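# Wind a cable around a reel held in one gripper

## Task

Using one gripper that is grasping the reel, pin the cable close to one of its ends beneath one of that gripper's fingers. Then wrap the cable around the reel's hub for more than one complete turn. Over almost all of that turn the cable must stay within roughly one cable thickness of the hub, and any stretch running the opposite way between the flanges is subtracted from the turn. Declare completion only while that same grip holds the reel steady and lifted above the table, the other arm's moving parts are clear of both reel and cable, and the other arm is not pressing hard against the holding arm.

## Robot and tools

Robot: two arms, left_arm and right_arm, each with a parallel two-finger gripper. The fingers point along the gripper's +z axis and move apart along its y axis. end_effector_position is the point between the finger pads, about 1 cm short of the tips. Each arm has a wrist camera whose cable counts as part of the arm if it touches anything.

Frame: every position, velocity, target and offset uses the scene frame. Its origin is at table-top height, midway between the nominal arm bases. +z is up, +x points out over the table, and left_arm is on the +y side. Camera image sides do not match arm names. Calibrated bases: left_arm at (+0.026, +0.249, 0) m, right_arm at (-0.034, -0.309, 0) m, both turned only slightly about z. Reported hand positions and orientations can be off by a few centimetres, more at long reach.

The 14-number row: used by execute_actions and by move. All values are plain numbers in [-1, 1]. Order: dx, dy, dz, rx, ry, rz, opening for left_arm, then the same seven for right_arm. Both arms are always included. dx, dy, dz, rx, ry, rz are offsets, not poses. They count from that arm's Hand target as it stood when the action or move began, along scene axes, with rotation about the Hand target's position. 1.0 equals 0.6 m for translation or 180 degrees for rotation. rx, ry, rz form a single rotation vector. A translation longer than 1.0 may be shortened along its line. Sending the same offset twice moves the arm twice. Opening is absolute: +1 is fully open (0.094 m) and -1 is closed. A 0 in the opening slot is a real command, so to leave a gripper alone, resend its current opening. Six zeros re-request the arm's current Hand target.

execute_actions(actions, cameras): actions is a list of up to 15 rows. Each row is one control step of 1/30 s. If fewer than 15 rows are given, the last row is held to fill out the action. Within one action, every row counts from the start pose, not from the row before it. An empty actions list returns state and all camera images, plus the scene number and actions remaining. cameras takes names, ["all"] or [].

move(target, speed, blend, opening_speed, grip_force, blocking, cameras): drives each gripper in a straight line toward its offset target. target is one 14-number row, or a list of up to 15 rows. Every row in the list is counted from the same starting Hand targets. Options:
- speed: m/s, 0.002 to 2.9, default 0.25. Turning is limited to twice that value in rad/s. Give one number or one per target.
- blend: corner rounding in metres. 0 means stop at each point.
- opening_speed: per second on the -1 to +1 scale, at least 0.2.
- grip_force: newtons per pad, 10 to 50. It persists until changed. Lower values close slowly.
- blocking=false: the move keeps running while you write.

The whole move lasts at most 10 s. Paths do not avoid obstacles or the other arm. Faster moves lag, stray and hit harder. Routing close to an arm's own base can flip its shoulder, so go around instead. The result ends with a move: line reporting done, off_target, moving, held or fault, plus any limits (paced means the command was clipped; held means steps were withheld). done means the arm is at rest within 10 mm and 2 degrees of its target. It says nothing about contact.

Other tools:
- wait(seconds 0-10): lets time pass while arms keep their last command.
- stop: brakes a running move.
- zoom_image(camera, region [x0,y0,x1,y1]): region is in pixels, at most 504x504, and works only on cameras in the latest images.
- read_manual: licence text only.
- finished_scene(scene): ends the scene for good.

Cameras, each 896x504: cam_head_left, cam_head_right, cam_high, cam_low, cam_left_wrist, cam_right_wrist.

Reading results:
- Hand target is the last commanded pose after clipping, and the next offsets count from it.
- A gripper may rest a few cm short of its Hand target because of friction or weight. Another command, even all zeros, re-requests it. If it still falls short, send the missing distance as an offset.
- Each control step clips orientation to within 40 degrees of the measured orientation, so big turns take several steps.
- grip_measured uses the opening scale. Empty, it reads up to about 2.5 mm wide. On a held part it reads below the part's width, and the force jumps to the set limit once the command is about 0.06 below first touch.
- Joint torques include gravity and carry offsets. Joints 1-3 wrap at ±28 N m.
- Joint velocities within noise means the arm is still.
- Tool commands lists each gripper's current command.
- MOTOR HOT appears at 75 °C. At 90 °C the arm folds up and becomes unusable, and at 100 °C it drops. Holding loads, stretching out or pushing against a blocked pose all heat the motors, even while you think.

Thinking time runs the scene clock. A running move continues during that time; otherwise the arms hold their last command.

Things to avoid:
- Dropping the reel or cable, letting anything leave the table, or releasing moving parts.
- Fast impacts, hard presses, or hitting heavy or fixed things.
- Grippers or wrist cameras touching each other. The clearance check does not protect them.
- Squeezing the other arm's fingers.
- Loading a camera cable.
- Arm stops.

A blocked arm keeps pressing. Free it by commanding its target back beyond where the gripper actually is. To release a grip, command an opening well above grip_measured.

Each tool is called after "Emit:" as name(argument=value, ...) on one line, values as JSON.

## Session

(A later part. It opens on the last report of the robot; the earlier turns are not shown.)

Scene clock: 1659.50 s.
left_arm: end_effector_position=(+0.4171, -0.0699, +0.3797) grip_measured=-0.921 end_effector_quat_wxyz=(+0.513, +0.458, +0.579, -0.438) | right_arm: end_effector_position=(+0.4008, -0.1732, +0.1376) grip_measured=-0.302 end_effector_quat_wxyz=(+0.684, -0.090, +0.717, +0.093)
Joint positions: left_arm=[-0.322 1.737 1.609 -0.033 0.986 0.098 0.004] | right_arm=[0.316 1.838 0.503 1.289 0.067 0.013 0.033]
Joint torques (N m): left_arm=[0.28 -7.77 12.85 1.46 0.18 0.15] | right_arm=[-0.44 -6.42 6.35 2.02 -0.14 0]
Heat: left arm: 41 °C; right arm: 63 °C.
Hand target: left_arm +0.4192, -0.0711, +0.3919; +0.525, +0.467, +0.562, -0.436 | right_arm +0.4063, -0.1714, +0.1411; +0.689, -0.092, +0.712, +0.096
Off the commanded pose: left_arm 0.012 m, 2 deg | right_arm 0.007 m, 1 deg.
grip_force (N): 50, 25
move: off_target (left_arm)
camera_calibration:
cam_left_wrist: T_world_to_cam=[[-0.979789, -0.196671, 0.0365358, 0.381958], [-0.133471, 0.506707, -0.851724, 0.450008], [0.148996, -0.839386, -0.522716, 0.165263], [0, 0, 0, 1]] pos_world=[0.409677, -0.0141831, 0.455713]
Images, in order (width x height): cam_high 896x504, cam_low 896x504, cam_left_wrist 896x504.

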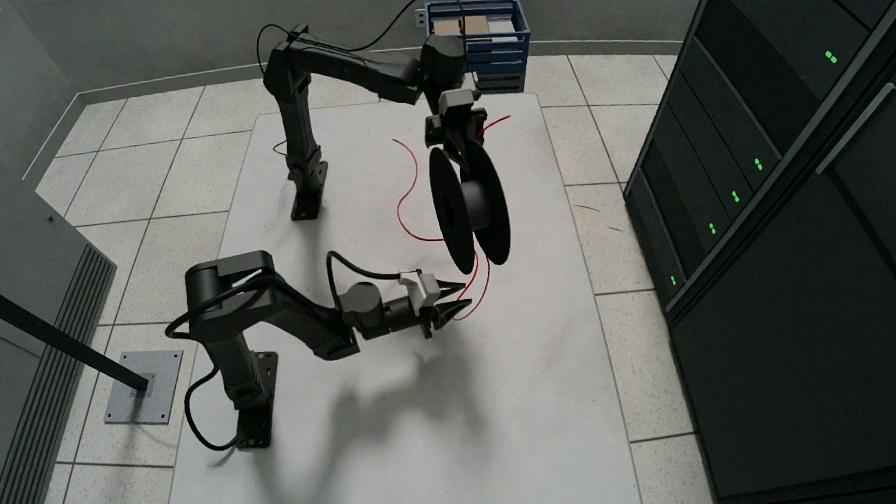

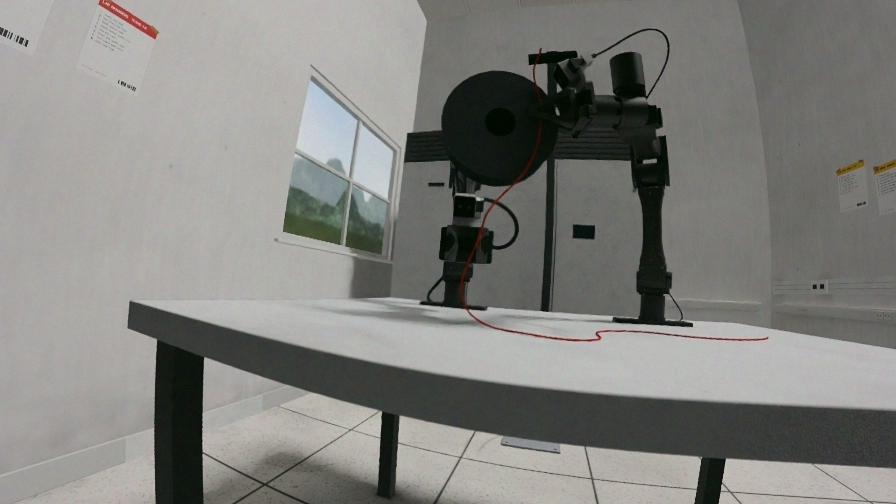

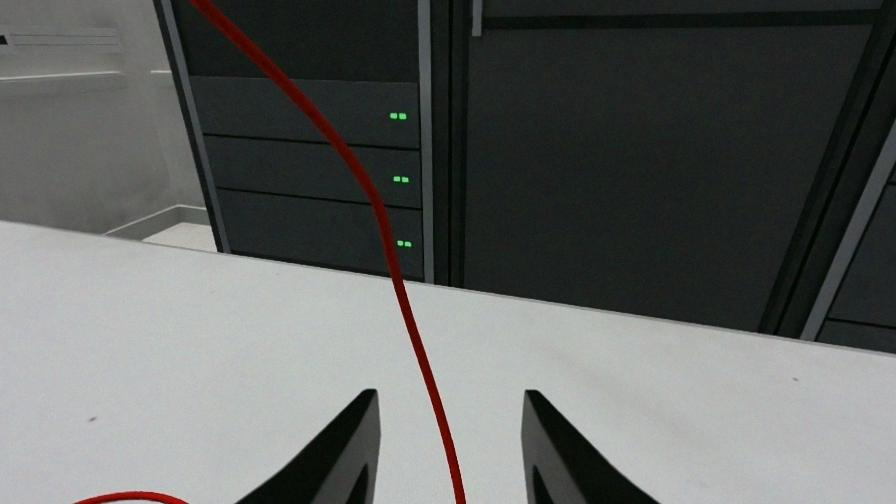

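Emit:
move(target=[[0, 0.0, 0, 0.0, 0, 0, -1, 0.03, 0.007, -0.045, 0.0, 0.0, 0, -0.3], [0, 0.0, 0, 0.0, 0, 0, -1, 0.085, 0.022, -0.045, 0.0, 0.0, 0, -0.3]], speed=0.08, blend=[0.01, 0], cameras=["cam_left_wrist", "cam_right_wrist", "cam_low", "cam_high"])

Emit:
zoom_image(camera="cam_high", region=[360, 220, 560, 350])

Scene clock: 1683.77 s.
left_arm: end_effector_position=(+0.4171, -0.0699, +0.3797) grip_measured=-0.921 end_effector_quat_wxyz=(+0.513, +0.458, +0.579, -0.438) | right_arm: end_effector_position=(+0.4521, -0.1595, +0.1109) grip_measured=-0.302 end_effector_quat_wxyz=(+0.683, -0.090, +0.719, +0.093)
Joint positions: left_arm=[-0.322 1.737 1.609 -0.033 0.986 0.098 0.004] | right_arm=[0.305 2.073 0.719 1.304 0.056 0.013 0.033]
Joint torques (N m): left_arm=[0.36 -7.91 12.79 1.48 0.22 0.11] | right_arm=[-0.43 -8.23 6.16 2.1 -0.14 -0.01]
Heat: left arm: 41 °C; right arm: 61 °C.
Hand target: left_arm +0.4192, -0.0711, +0.3919; +0.525, +0.467, +0.562, -0.436 | right_arm +0.4574, -0.1582, +0.1141; +0.689, -0.092, +0.712, +0.096
Off the commanded pose: left_arm 0.012 m, 2 deg | right_arm 0.006 m, 1 deg.
grip_force (N): 50, 25
move: off_target (left_arm)
camera_calibration:
cam_left_wrist: T_world_to_cam=[[-0.979789, -0.196671, 0.0365358, 0.381958], [-0.133471, 0.506707, -0.851724, 0.450008], [0.148996, -0.839386, -0.522716, 0.165263], [0, 0, 0, 1]] pos_world=[0.409677, -0.0141831, 0.455713]
cam_right_wrist: T_world_to_cam=[[0.274857, -0.961485, 0.0000261886, -0.276091], [-0.424694, -0.12143, -0.897156, 0.312279], [0.862606, 0.246578, -0.441713, -0.20691], [0, 0, 0, 1]] pos_world=[0.38699, -0.176518, 0.188776]
Images, in order (width x height): cam_high 896x504, cam_low 896x504, cam_left_wrist 896x504, cam_right_wrist 896x504.

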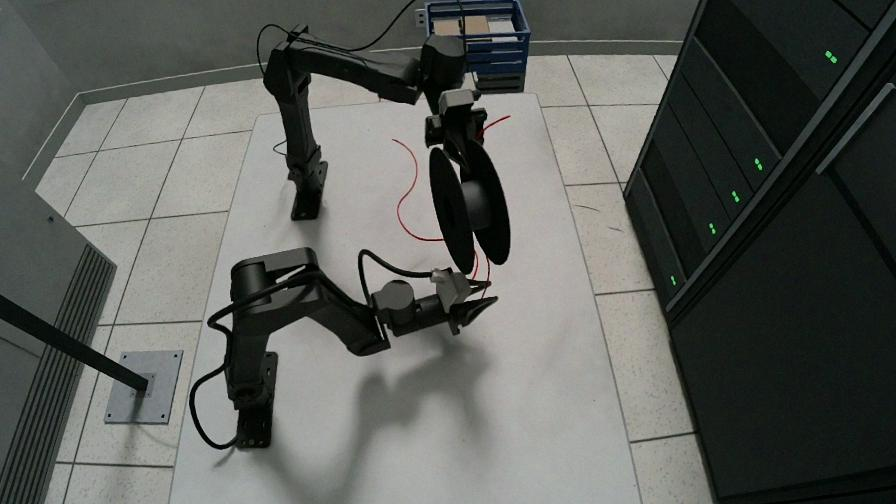

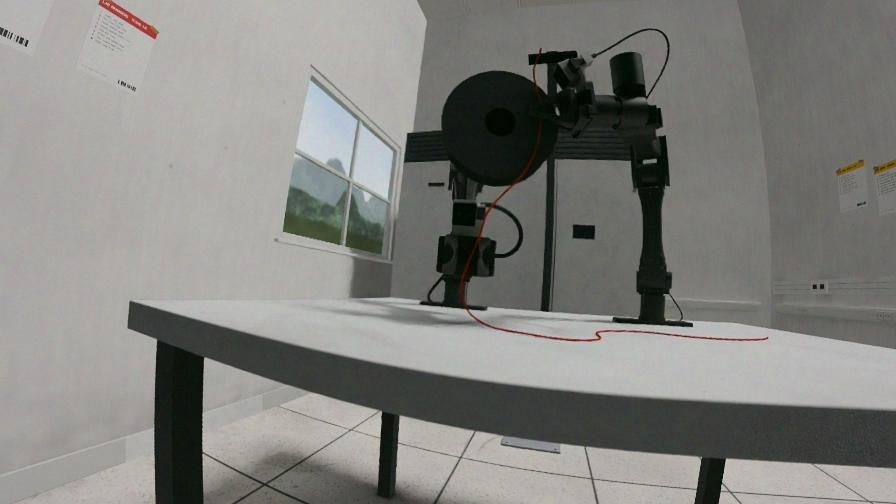

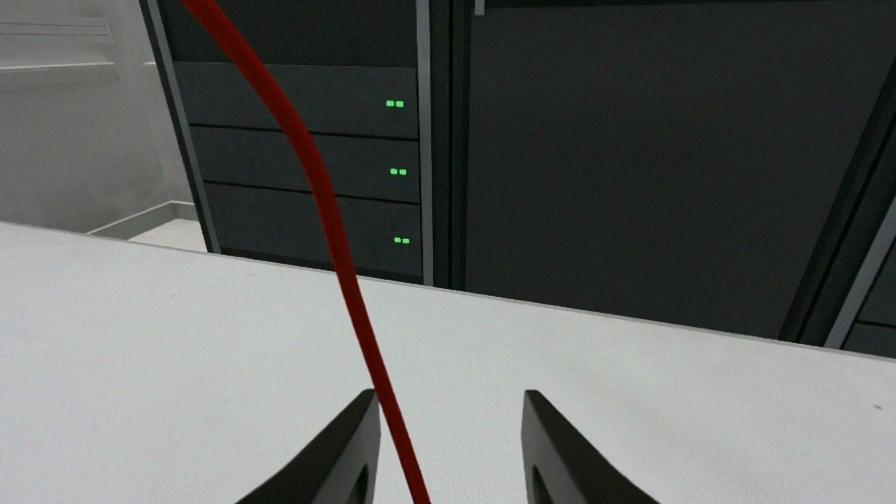

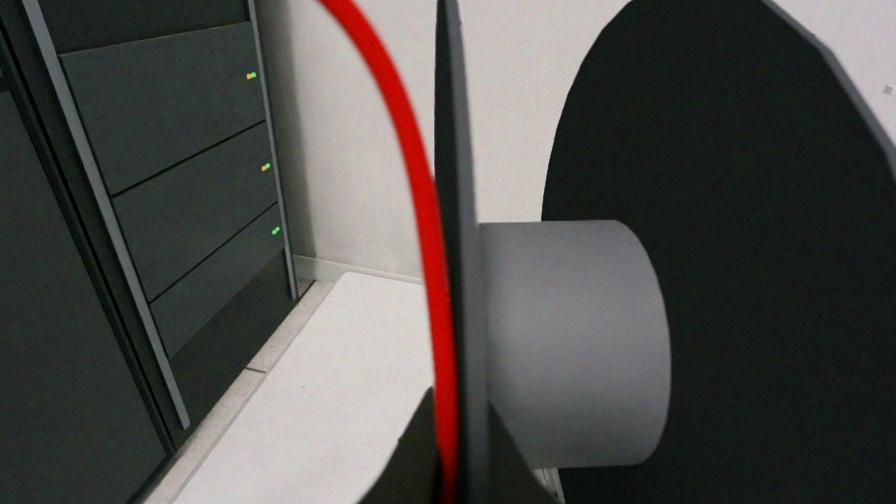

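Scaled by 2.520 from the camera's 896x504 image, which has a finer 1280x720 frame.

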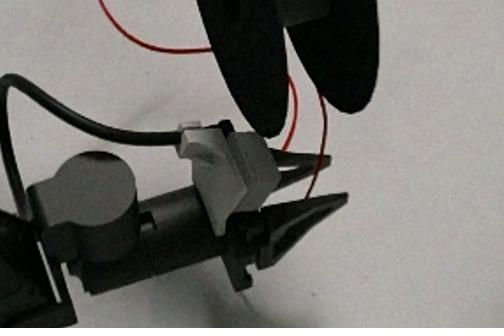

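Emit:
move(target=[[0, 0.0, 0, 0.0, 0, 0, -1, 0.025, 0.018, 0.0, 0.0, 0.0, 0, -0.3], [0, 0.0, 0, 0.0, 0, 0, -1, 0.025, 0.018, 0.0, 0.0, 0.0, 0, -0.9]], speed=0.06, opening_speed=0.4, cameras=["cam_left_wrist", "cam_low", "cam_high"])

Emit:
zoom_image(camera="cam_high", region=[420, 240, 520, 320])

Scene clock: 1699.70 s.
left_arm: end_effector_position=(+0.4171, -0.0699, +0.3797) grip_measured=-0.921 end_effector_quat_wxyz=(+0.513, +0.458, +0.579, -0.438) | right_arm: end_effector_position=(+0.4678, -0.1517, +0.1140) grip_measured=-0.898 end_effector_quat_wxyz=(+0.687, -0.091, +0.715, +0.095)
Joint positions: left_arm=[-0.322 1.737 1.609 -0.033 0.986 0.098 0.004] | right_arm=[0.311 2.109 0.795 1.277 0.058 0.013 0.005]
Joint torques (N m): left_arm=[0.28 -7.82 12.88 1.47 0.2 0.11] | right_arm=[0.49 -8.7 6.54 1.94 0 0]
Heat: left arm: 41 °C; right arm: 58 °C.
Hand target: left_arm +0.4192, -0.0711, +0.3919; +0.525, +0.467, +0.562, -0.436 | right_arm +0.4724, -0.1474, +0.1141; +0.689, -0.092, +0.712, +0.096
Off the commanded pose: left_arm 0.012 m, 2 deg | right_arm 0.006 m, 0 deg.
grip_force (N): 50, 25
move: off_target (left_arm)
camera_calibration:
cam_left_wrist: T_world_to_cam=[[-0.979778, -0.196664, 0.0368625, 0.381804], [-0.133765, 0.506788, -0.85163, 0.450087], [0.148804, -0.839339, -0.522846, 0.165402], [0, 0, 0, 1]] pos_world=[0.409677, -0.0141831, 0.455713]
Images, in order (width x height): cam_high 896x504, cam_low 896x504, cam_left_wrist 896x504.

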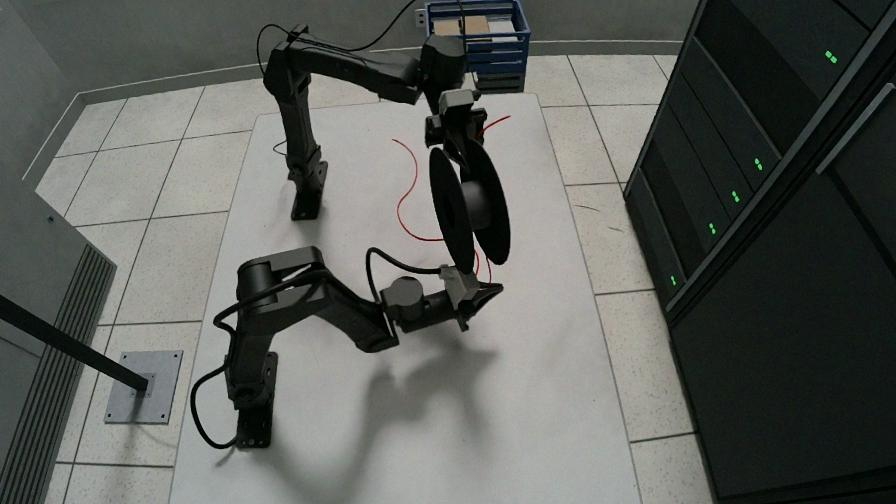

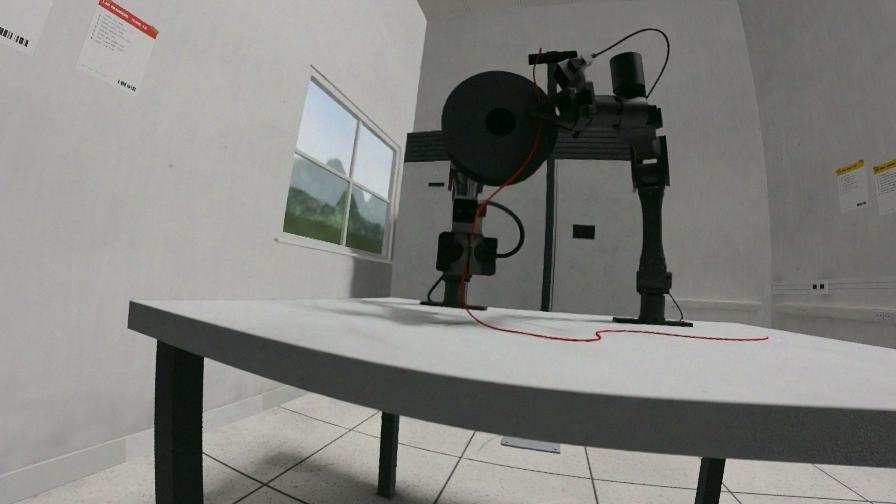

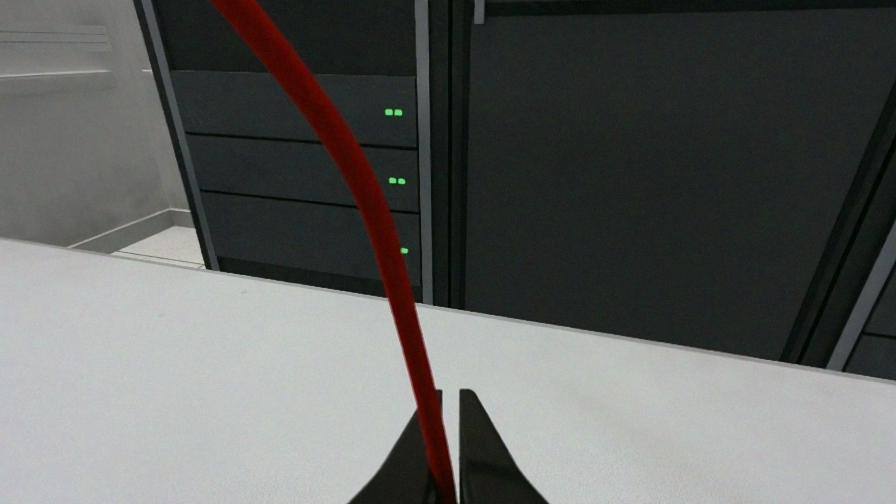

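Scaled by 5.040 from the camera's 896x504 image, which has a finer 1280x720 frame.

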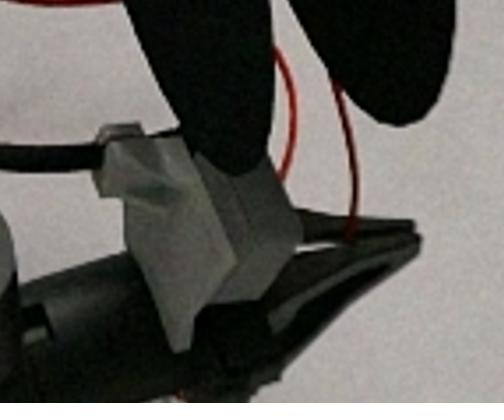

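Emit:
move(target=[0, 0.0, 0, 0.0, 0, 0, -1, -0.1117, -0.01, 0.0, 0.0, 0.0, 0, -0.9], speed=0.08, cameras=["cam_left_wrist", "cam_right_wrist", "cam_low", "cam_high"])

Emit:
zoom_image(camera="cam_high", region=[420, 240, 520, 320])

Scene clock: 1757.70 s.
left_arm: end_effector_position=(+0.4169, -0.0699, +0.3793) grip_measured=-0.921 end_effector_quat_wxyz=(+0.512, +0.458, +0.579, -0.439) | right_arm: end_effector_position=(+0.4060, -0.1556, +0.0827) grip_measured=-0.898 end_effector_quat_wxyz=(+0.651, -0.100, +0.748, +0.085)
Joint positions: left_arm=[-0.322 1.737 1.609 -0.035 0.987 0.098 0.004] | right_arm=[0.366 2.026 0.547 1.34 0.112 0.013 0.005]
Joint torques (N m): left_arm=[0.28 -7.99 12.77 1.47 0.19 0.11] | right_arm=[0.46 -11.1 3.29 2.98 0 0.02]
Heat: left arm: 42 °C; right arm: 56 °C.
Hand target: left_arm +0.4192, -0.0711, +0.3919; +0.525, +0.467, +0.562, -0.436 | right_arm +0.4053, -0.1534, +0.1140; +0.689, -0.092, +0.713, +0.096
Off the commanded pose: left_arm 0.013 m, 3 deg | right_arm 0.031 m, 6 deg.
grip_force (N): 50, 25
move: off_target (left_arm, right_arm)
camera_calibration:
cam_left_wrist: T_world_to_cam=[[-0.979858, -0.195945, 0.0385135, 0.381085], [-0.134954, 0.507605, -0.850955, 0.450072], [0.147191, -0.839013, -0.523824, 0.166271], [0, 0, 0, 1]] pos_world=[0.409675, -0.0142829, 0.455411]
cam_right_wrist: T_world_to_cam=[[0.279531, -0.960073, 0.0110369, -0.262352], [-0.495468, -0.154086, -0.854851, 0.288124], [0.82242, 0.233489, -0.518757, -0.15992], [0, 0, 0, 1]] pos_world=[0.347613, -0.170142, 0.166239]
Images, in order (width x height): cam_high 896x504, cam_low 896x504, cam_left_wrist 896x504, cam_right_wrist 896x504.

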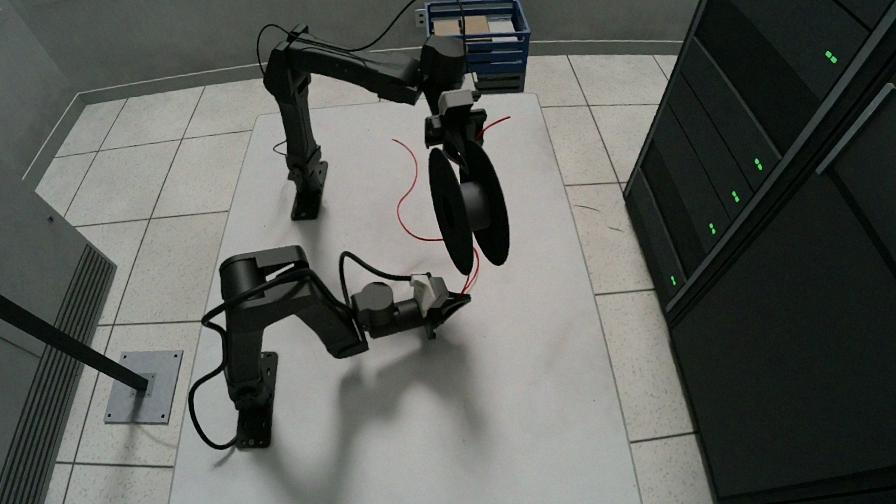

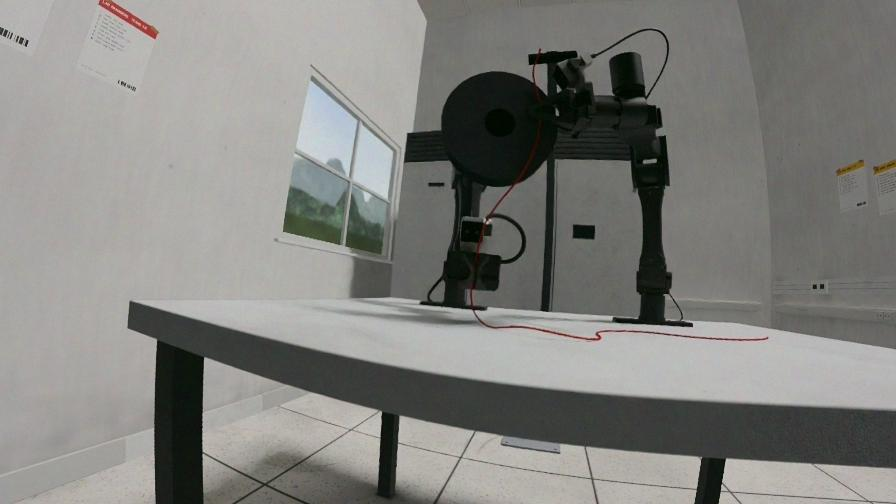

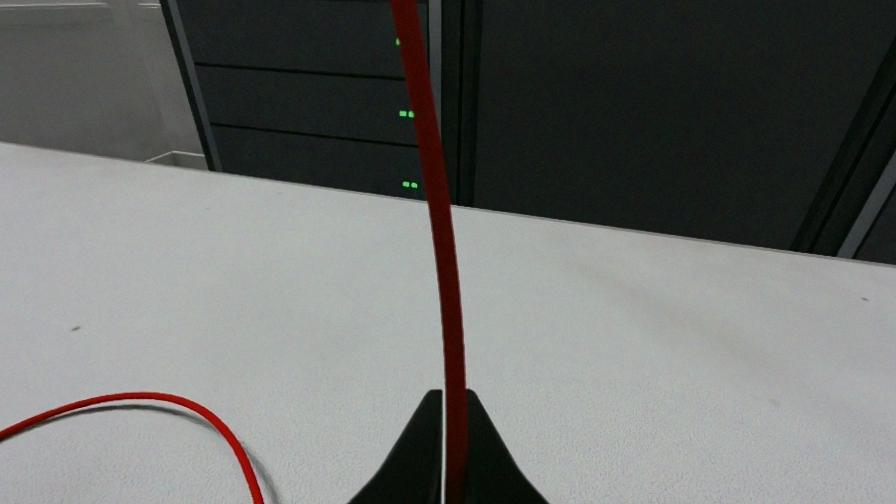

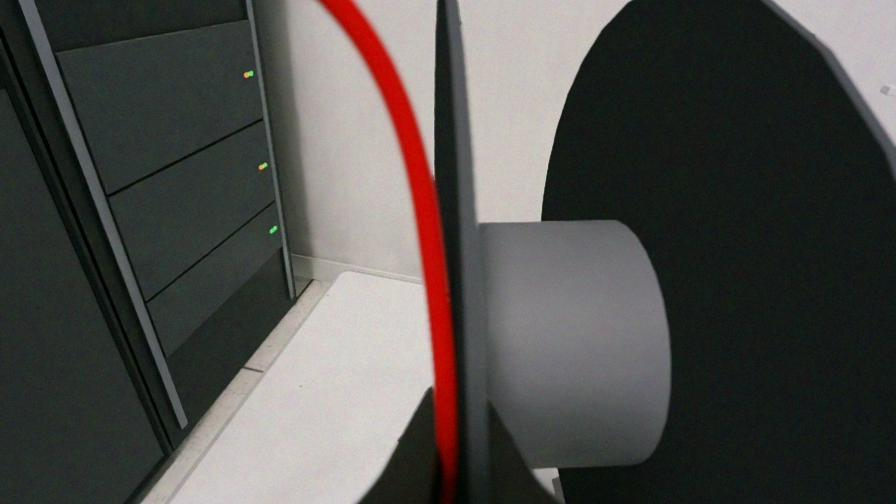

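Scaled by 5.040 from the camera's 896x504 image, which has a finer 1280x720 frame.

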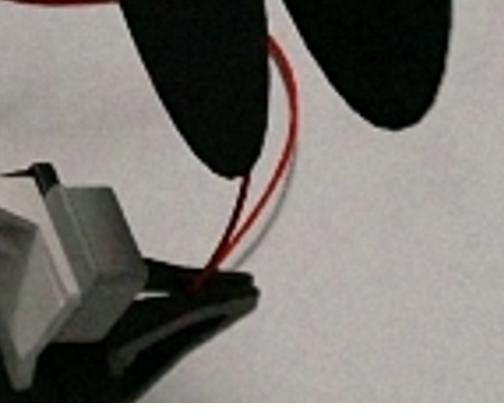

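Emit:
execute_actions(actions=[], cameras=["all"])

Scene clock: 1787.20 s.
left_arm: end_effector_position=(+0.4169, -0.0699, +0.3793) grip_measured=-0.921 end_effector_quat_wxyz=(+0.512, +0.458, +0.579, -0.439) | right_arm: end_effector_position=(+0.4061, -0.1557, +0.0827) grip_measured=-0.898 end_effector_quat_wxyz=(+0.651, -0.099, +0.748, +0.085)
Joint positions: left_arm=[-0.322 1.737 1.609 -0.035 0.987 0.098 0.004] | right_arm=[0.366 2.026 0.547 1.34 0.113 0.013 0.005]
Joint velocities: within noise
Joint torques (N m): left_arm=[0.25 -8.05 12.83 1.51 0.2 0.14] | right_arm=[0.47 -11.12 3.26 2.98 0 0.02]
Heat: left arm: 43 °C; right arm: 67 °C.
Hand target: left_arm +0.4192, -0.0711, +0.3919; +0.525, +0.467, +0.562, -0.436 | right_arm +0.4053, -0.1534, +0.1140; +0.689, -0.092, +0.713, +0.096
Tool commands: left_gripper/opening=-1.0 right_gripper/opening=-0.9
Off the commanded pose: left_arm 0.013 m, 3 deg | right_arm 0.031 m, 6 deg.
grip_force (N): 50, 25
camera_calibration:
cam_left_wrist: T_world_to_cam=[[-0.979858, -0.195945, 0.0385135, 0.381085], [-0.134954, 0.507605, -0.850955, 0.450072], [0.147191, -0.839013, -0.523824, 0.166271], [0, 0, 0, 1]] pos_world=[0.409675, -0.0142829, 0.455411]
cam_right_wrist: T_world_to_cam=[[0.278777, -0.960291, 0.0111539, -0.262239], [-0.495561, -0.153793, -0.854849, 0.288191], [0.82262, 0.232785, -0.518756, -0.160087], [0, 0, 0, 1]] pos_world=[0.347613, -0.170238, 0.166239]

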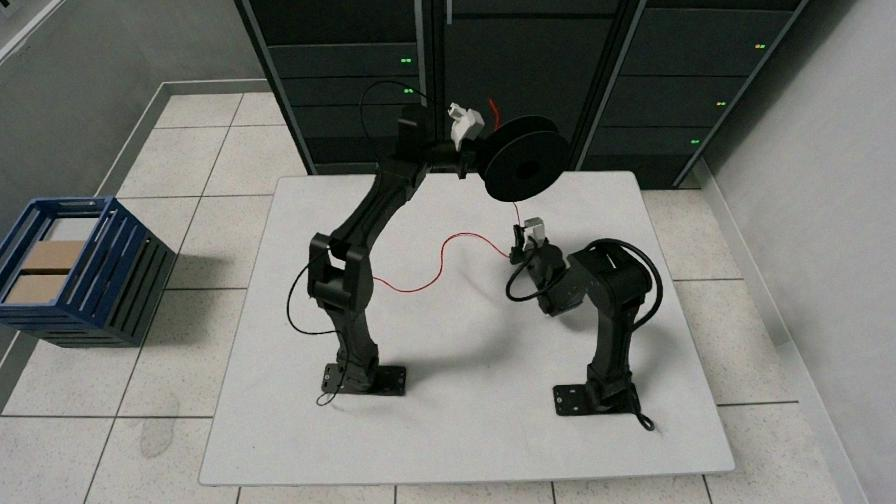

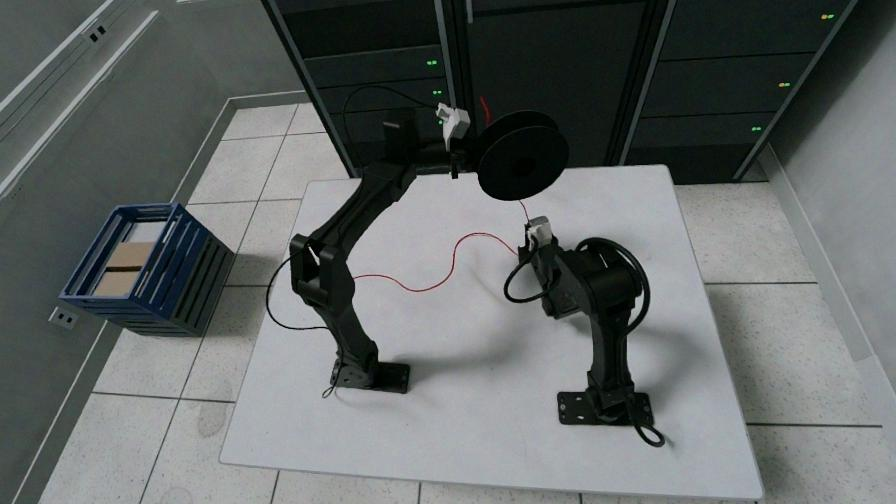

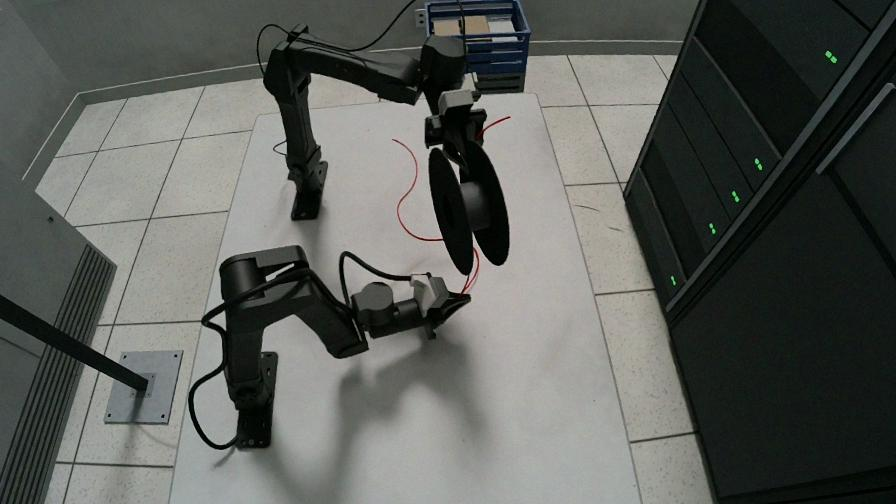

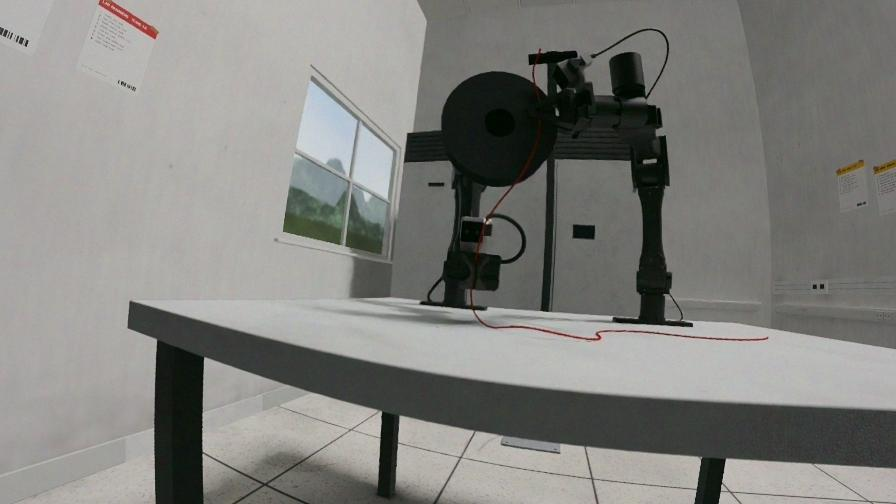

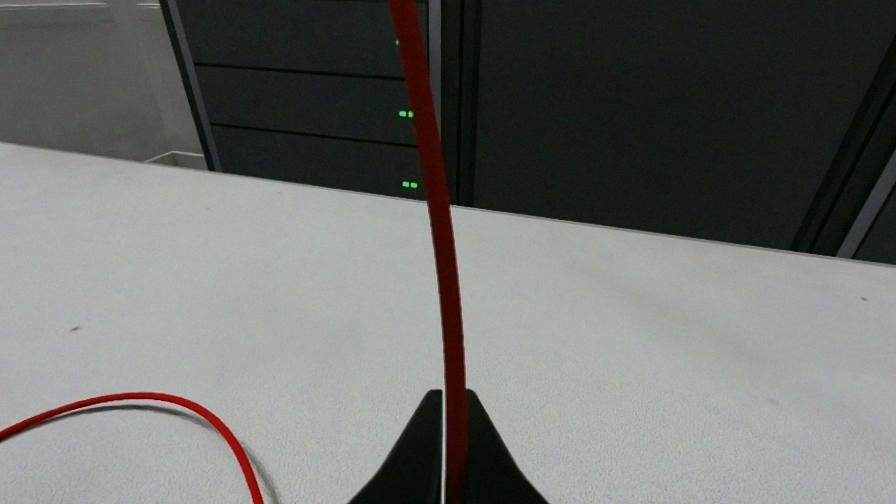

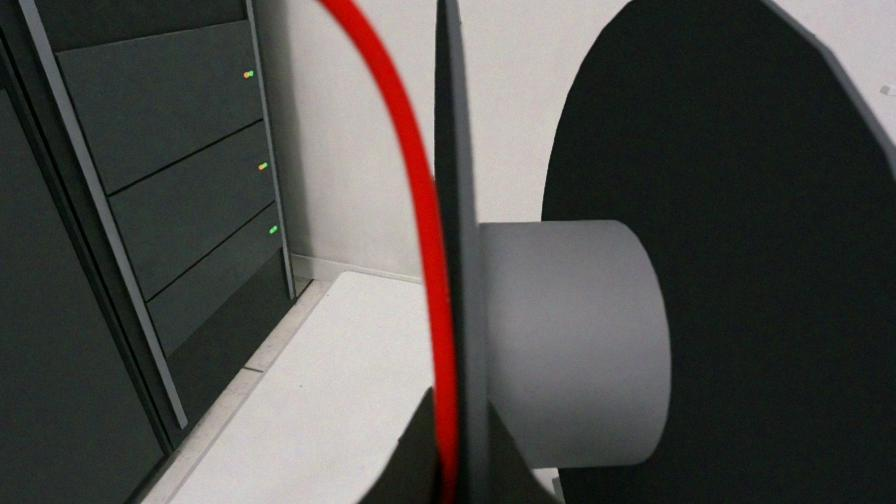

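Emit:
move(target=[[0,0,0,0,0,0,-1, 0.0165,-0.1223,0.1175,0,0,0,-0.9],[0,0,0,0,0,0,-1, 0.0337,-0.2073,0.25,0,0,0,-0.9]], speed=0.1, blend=[0.03,0], cameras=["all"])

Scene clock: 1816.03 s.
left_arm: end_effector_position=(+0.4155, -0.0702, +0.3795) grip_measured=-0.921 end_effector_quat_wxyz=(+0.511, +0.460, +0.577, -0.441) | right_arm: end_effector_position=(+0.4244, -0.2766, +0.2409) grip_measured=-0.898 end_effector_quat_wxyz=(+0.671, -0.086, +0.730, +0.099)
Joint positions: left_arm=[-0.322 1.737 1.609 -0.035 0.995 0.098 0.004] | right_arm=[-0.065 1.469 0.733 0.652 -0.317 0.004 0.005]
Joint torques (N m): left_arm=[0.16 -7.95 12.71 1.47 0.11 0.11] | right_arm=[-0.55 -8.35 9.02 1.93 -0.13 -0.04]
Heat: left arm: 43 °C; right arm: 69 °C.
Hand target: left_arm +0.4192, -0.0711, +0.3919; +0.525, +0.467, +0.562, -0.436 | right_arm +0.4255, -0.2777, +0.2641; +0.689, -0.092, +0.712, +0.096
Off the commanded pose: left_arm 0.013 m, 3 deg | right_arm 0.023 m, 3 deg.
grip_force (N): 50, 25
move: off_target (left_arm, right_arm)
camera_calibration:
cam_left_wrist: T_world_to_cam=[[-0.981292, -0.188499, 0.0391756, 0.380561], [-0.131507, 0.507642, -0.851473, 0.448915], [0.140614, -0.840695, -0.522933, 0.168631], [0, 0, 0, 1]] pos_world=[0.408765, -0.0143855, 0.455512]
cam_right_wrist: T_world_to_cam=[[0.276881, -0.960696, -0.0199915, -0.376987], [-0.454198, -0.112513, -0.883767, 0.4147], [0.846783, 0.253778, -0.467499, -0.0817702], [0, 0, 0, 1]] pos_world=[0.361978, -0.294759, 0.320735]

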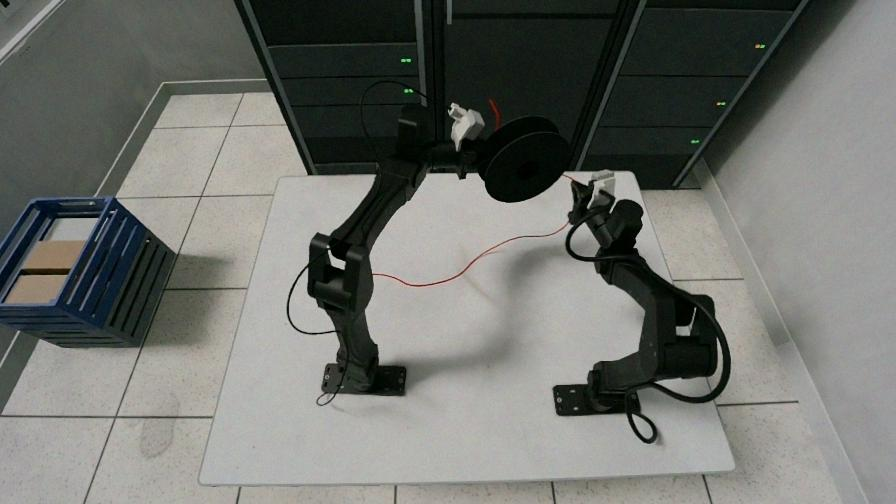

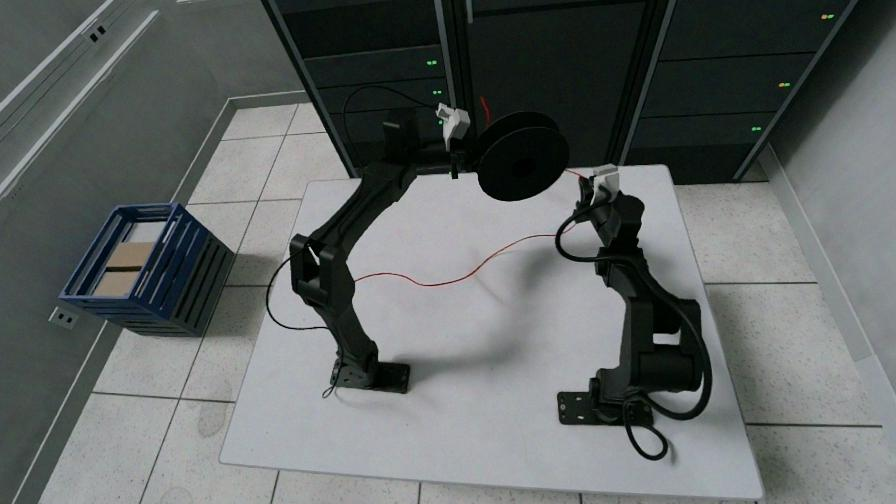

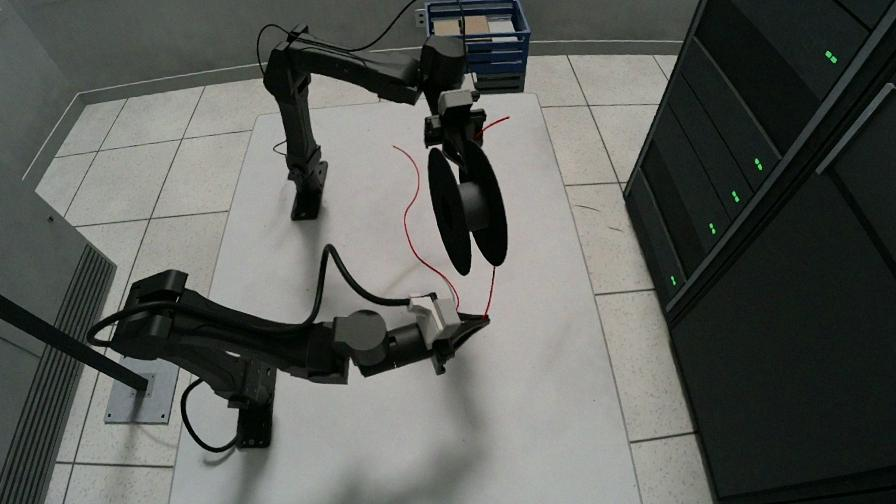

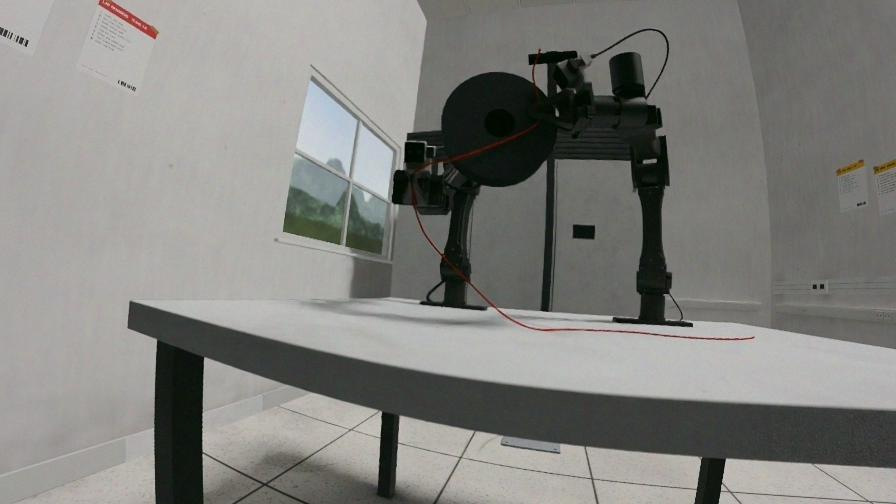

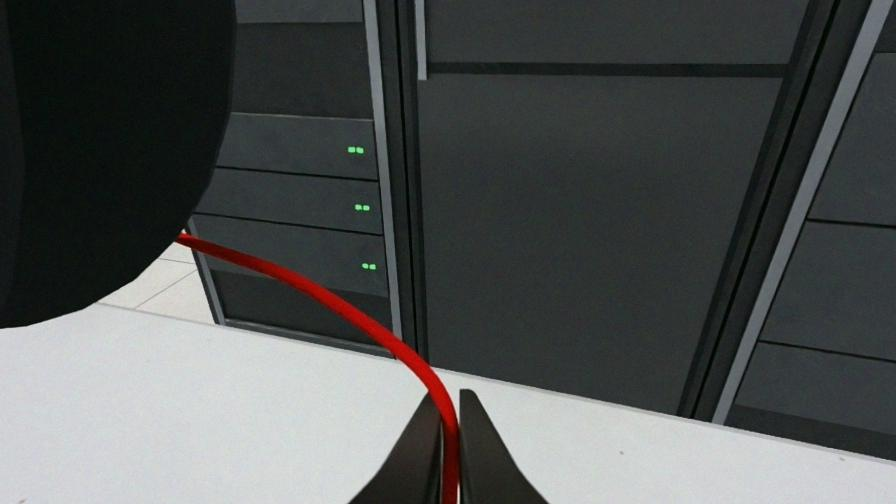

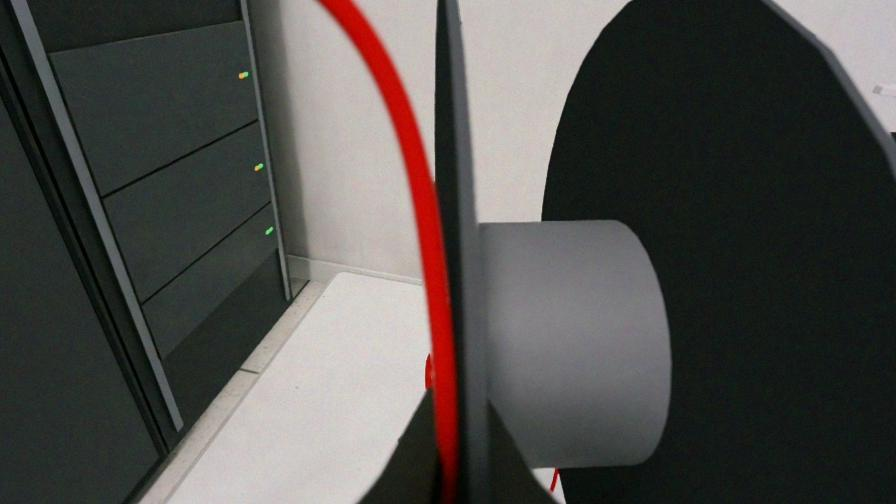

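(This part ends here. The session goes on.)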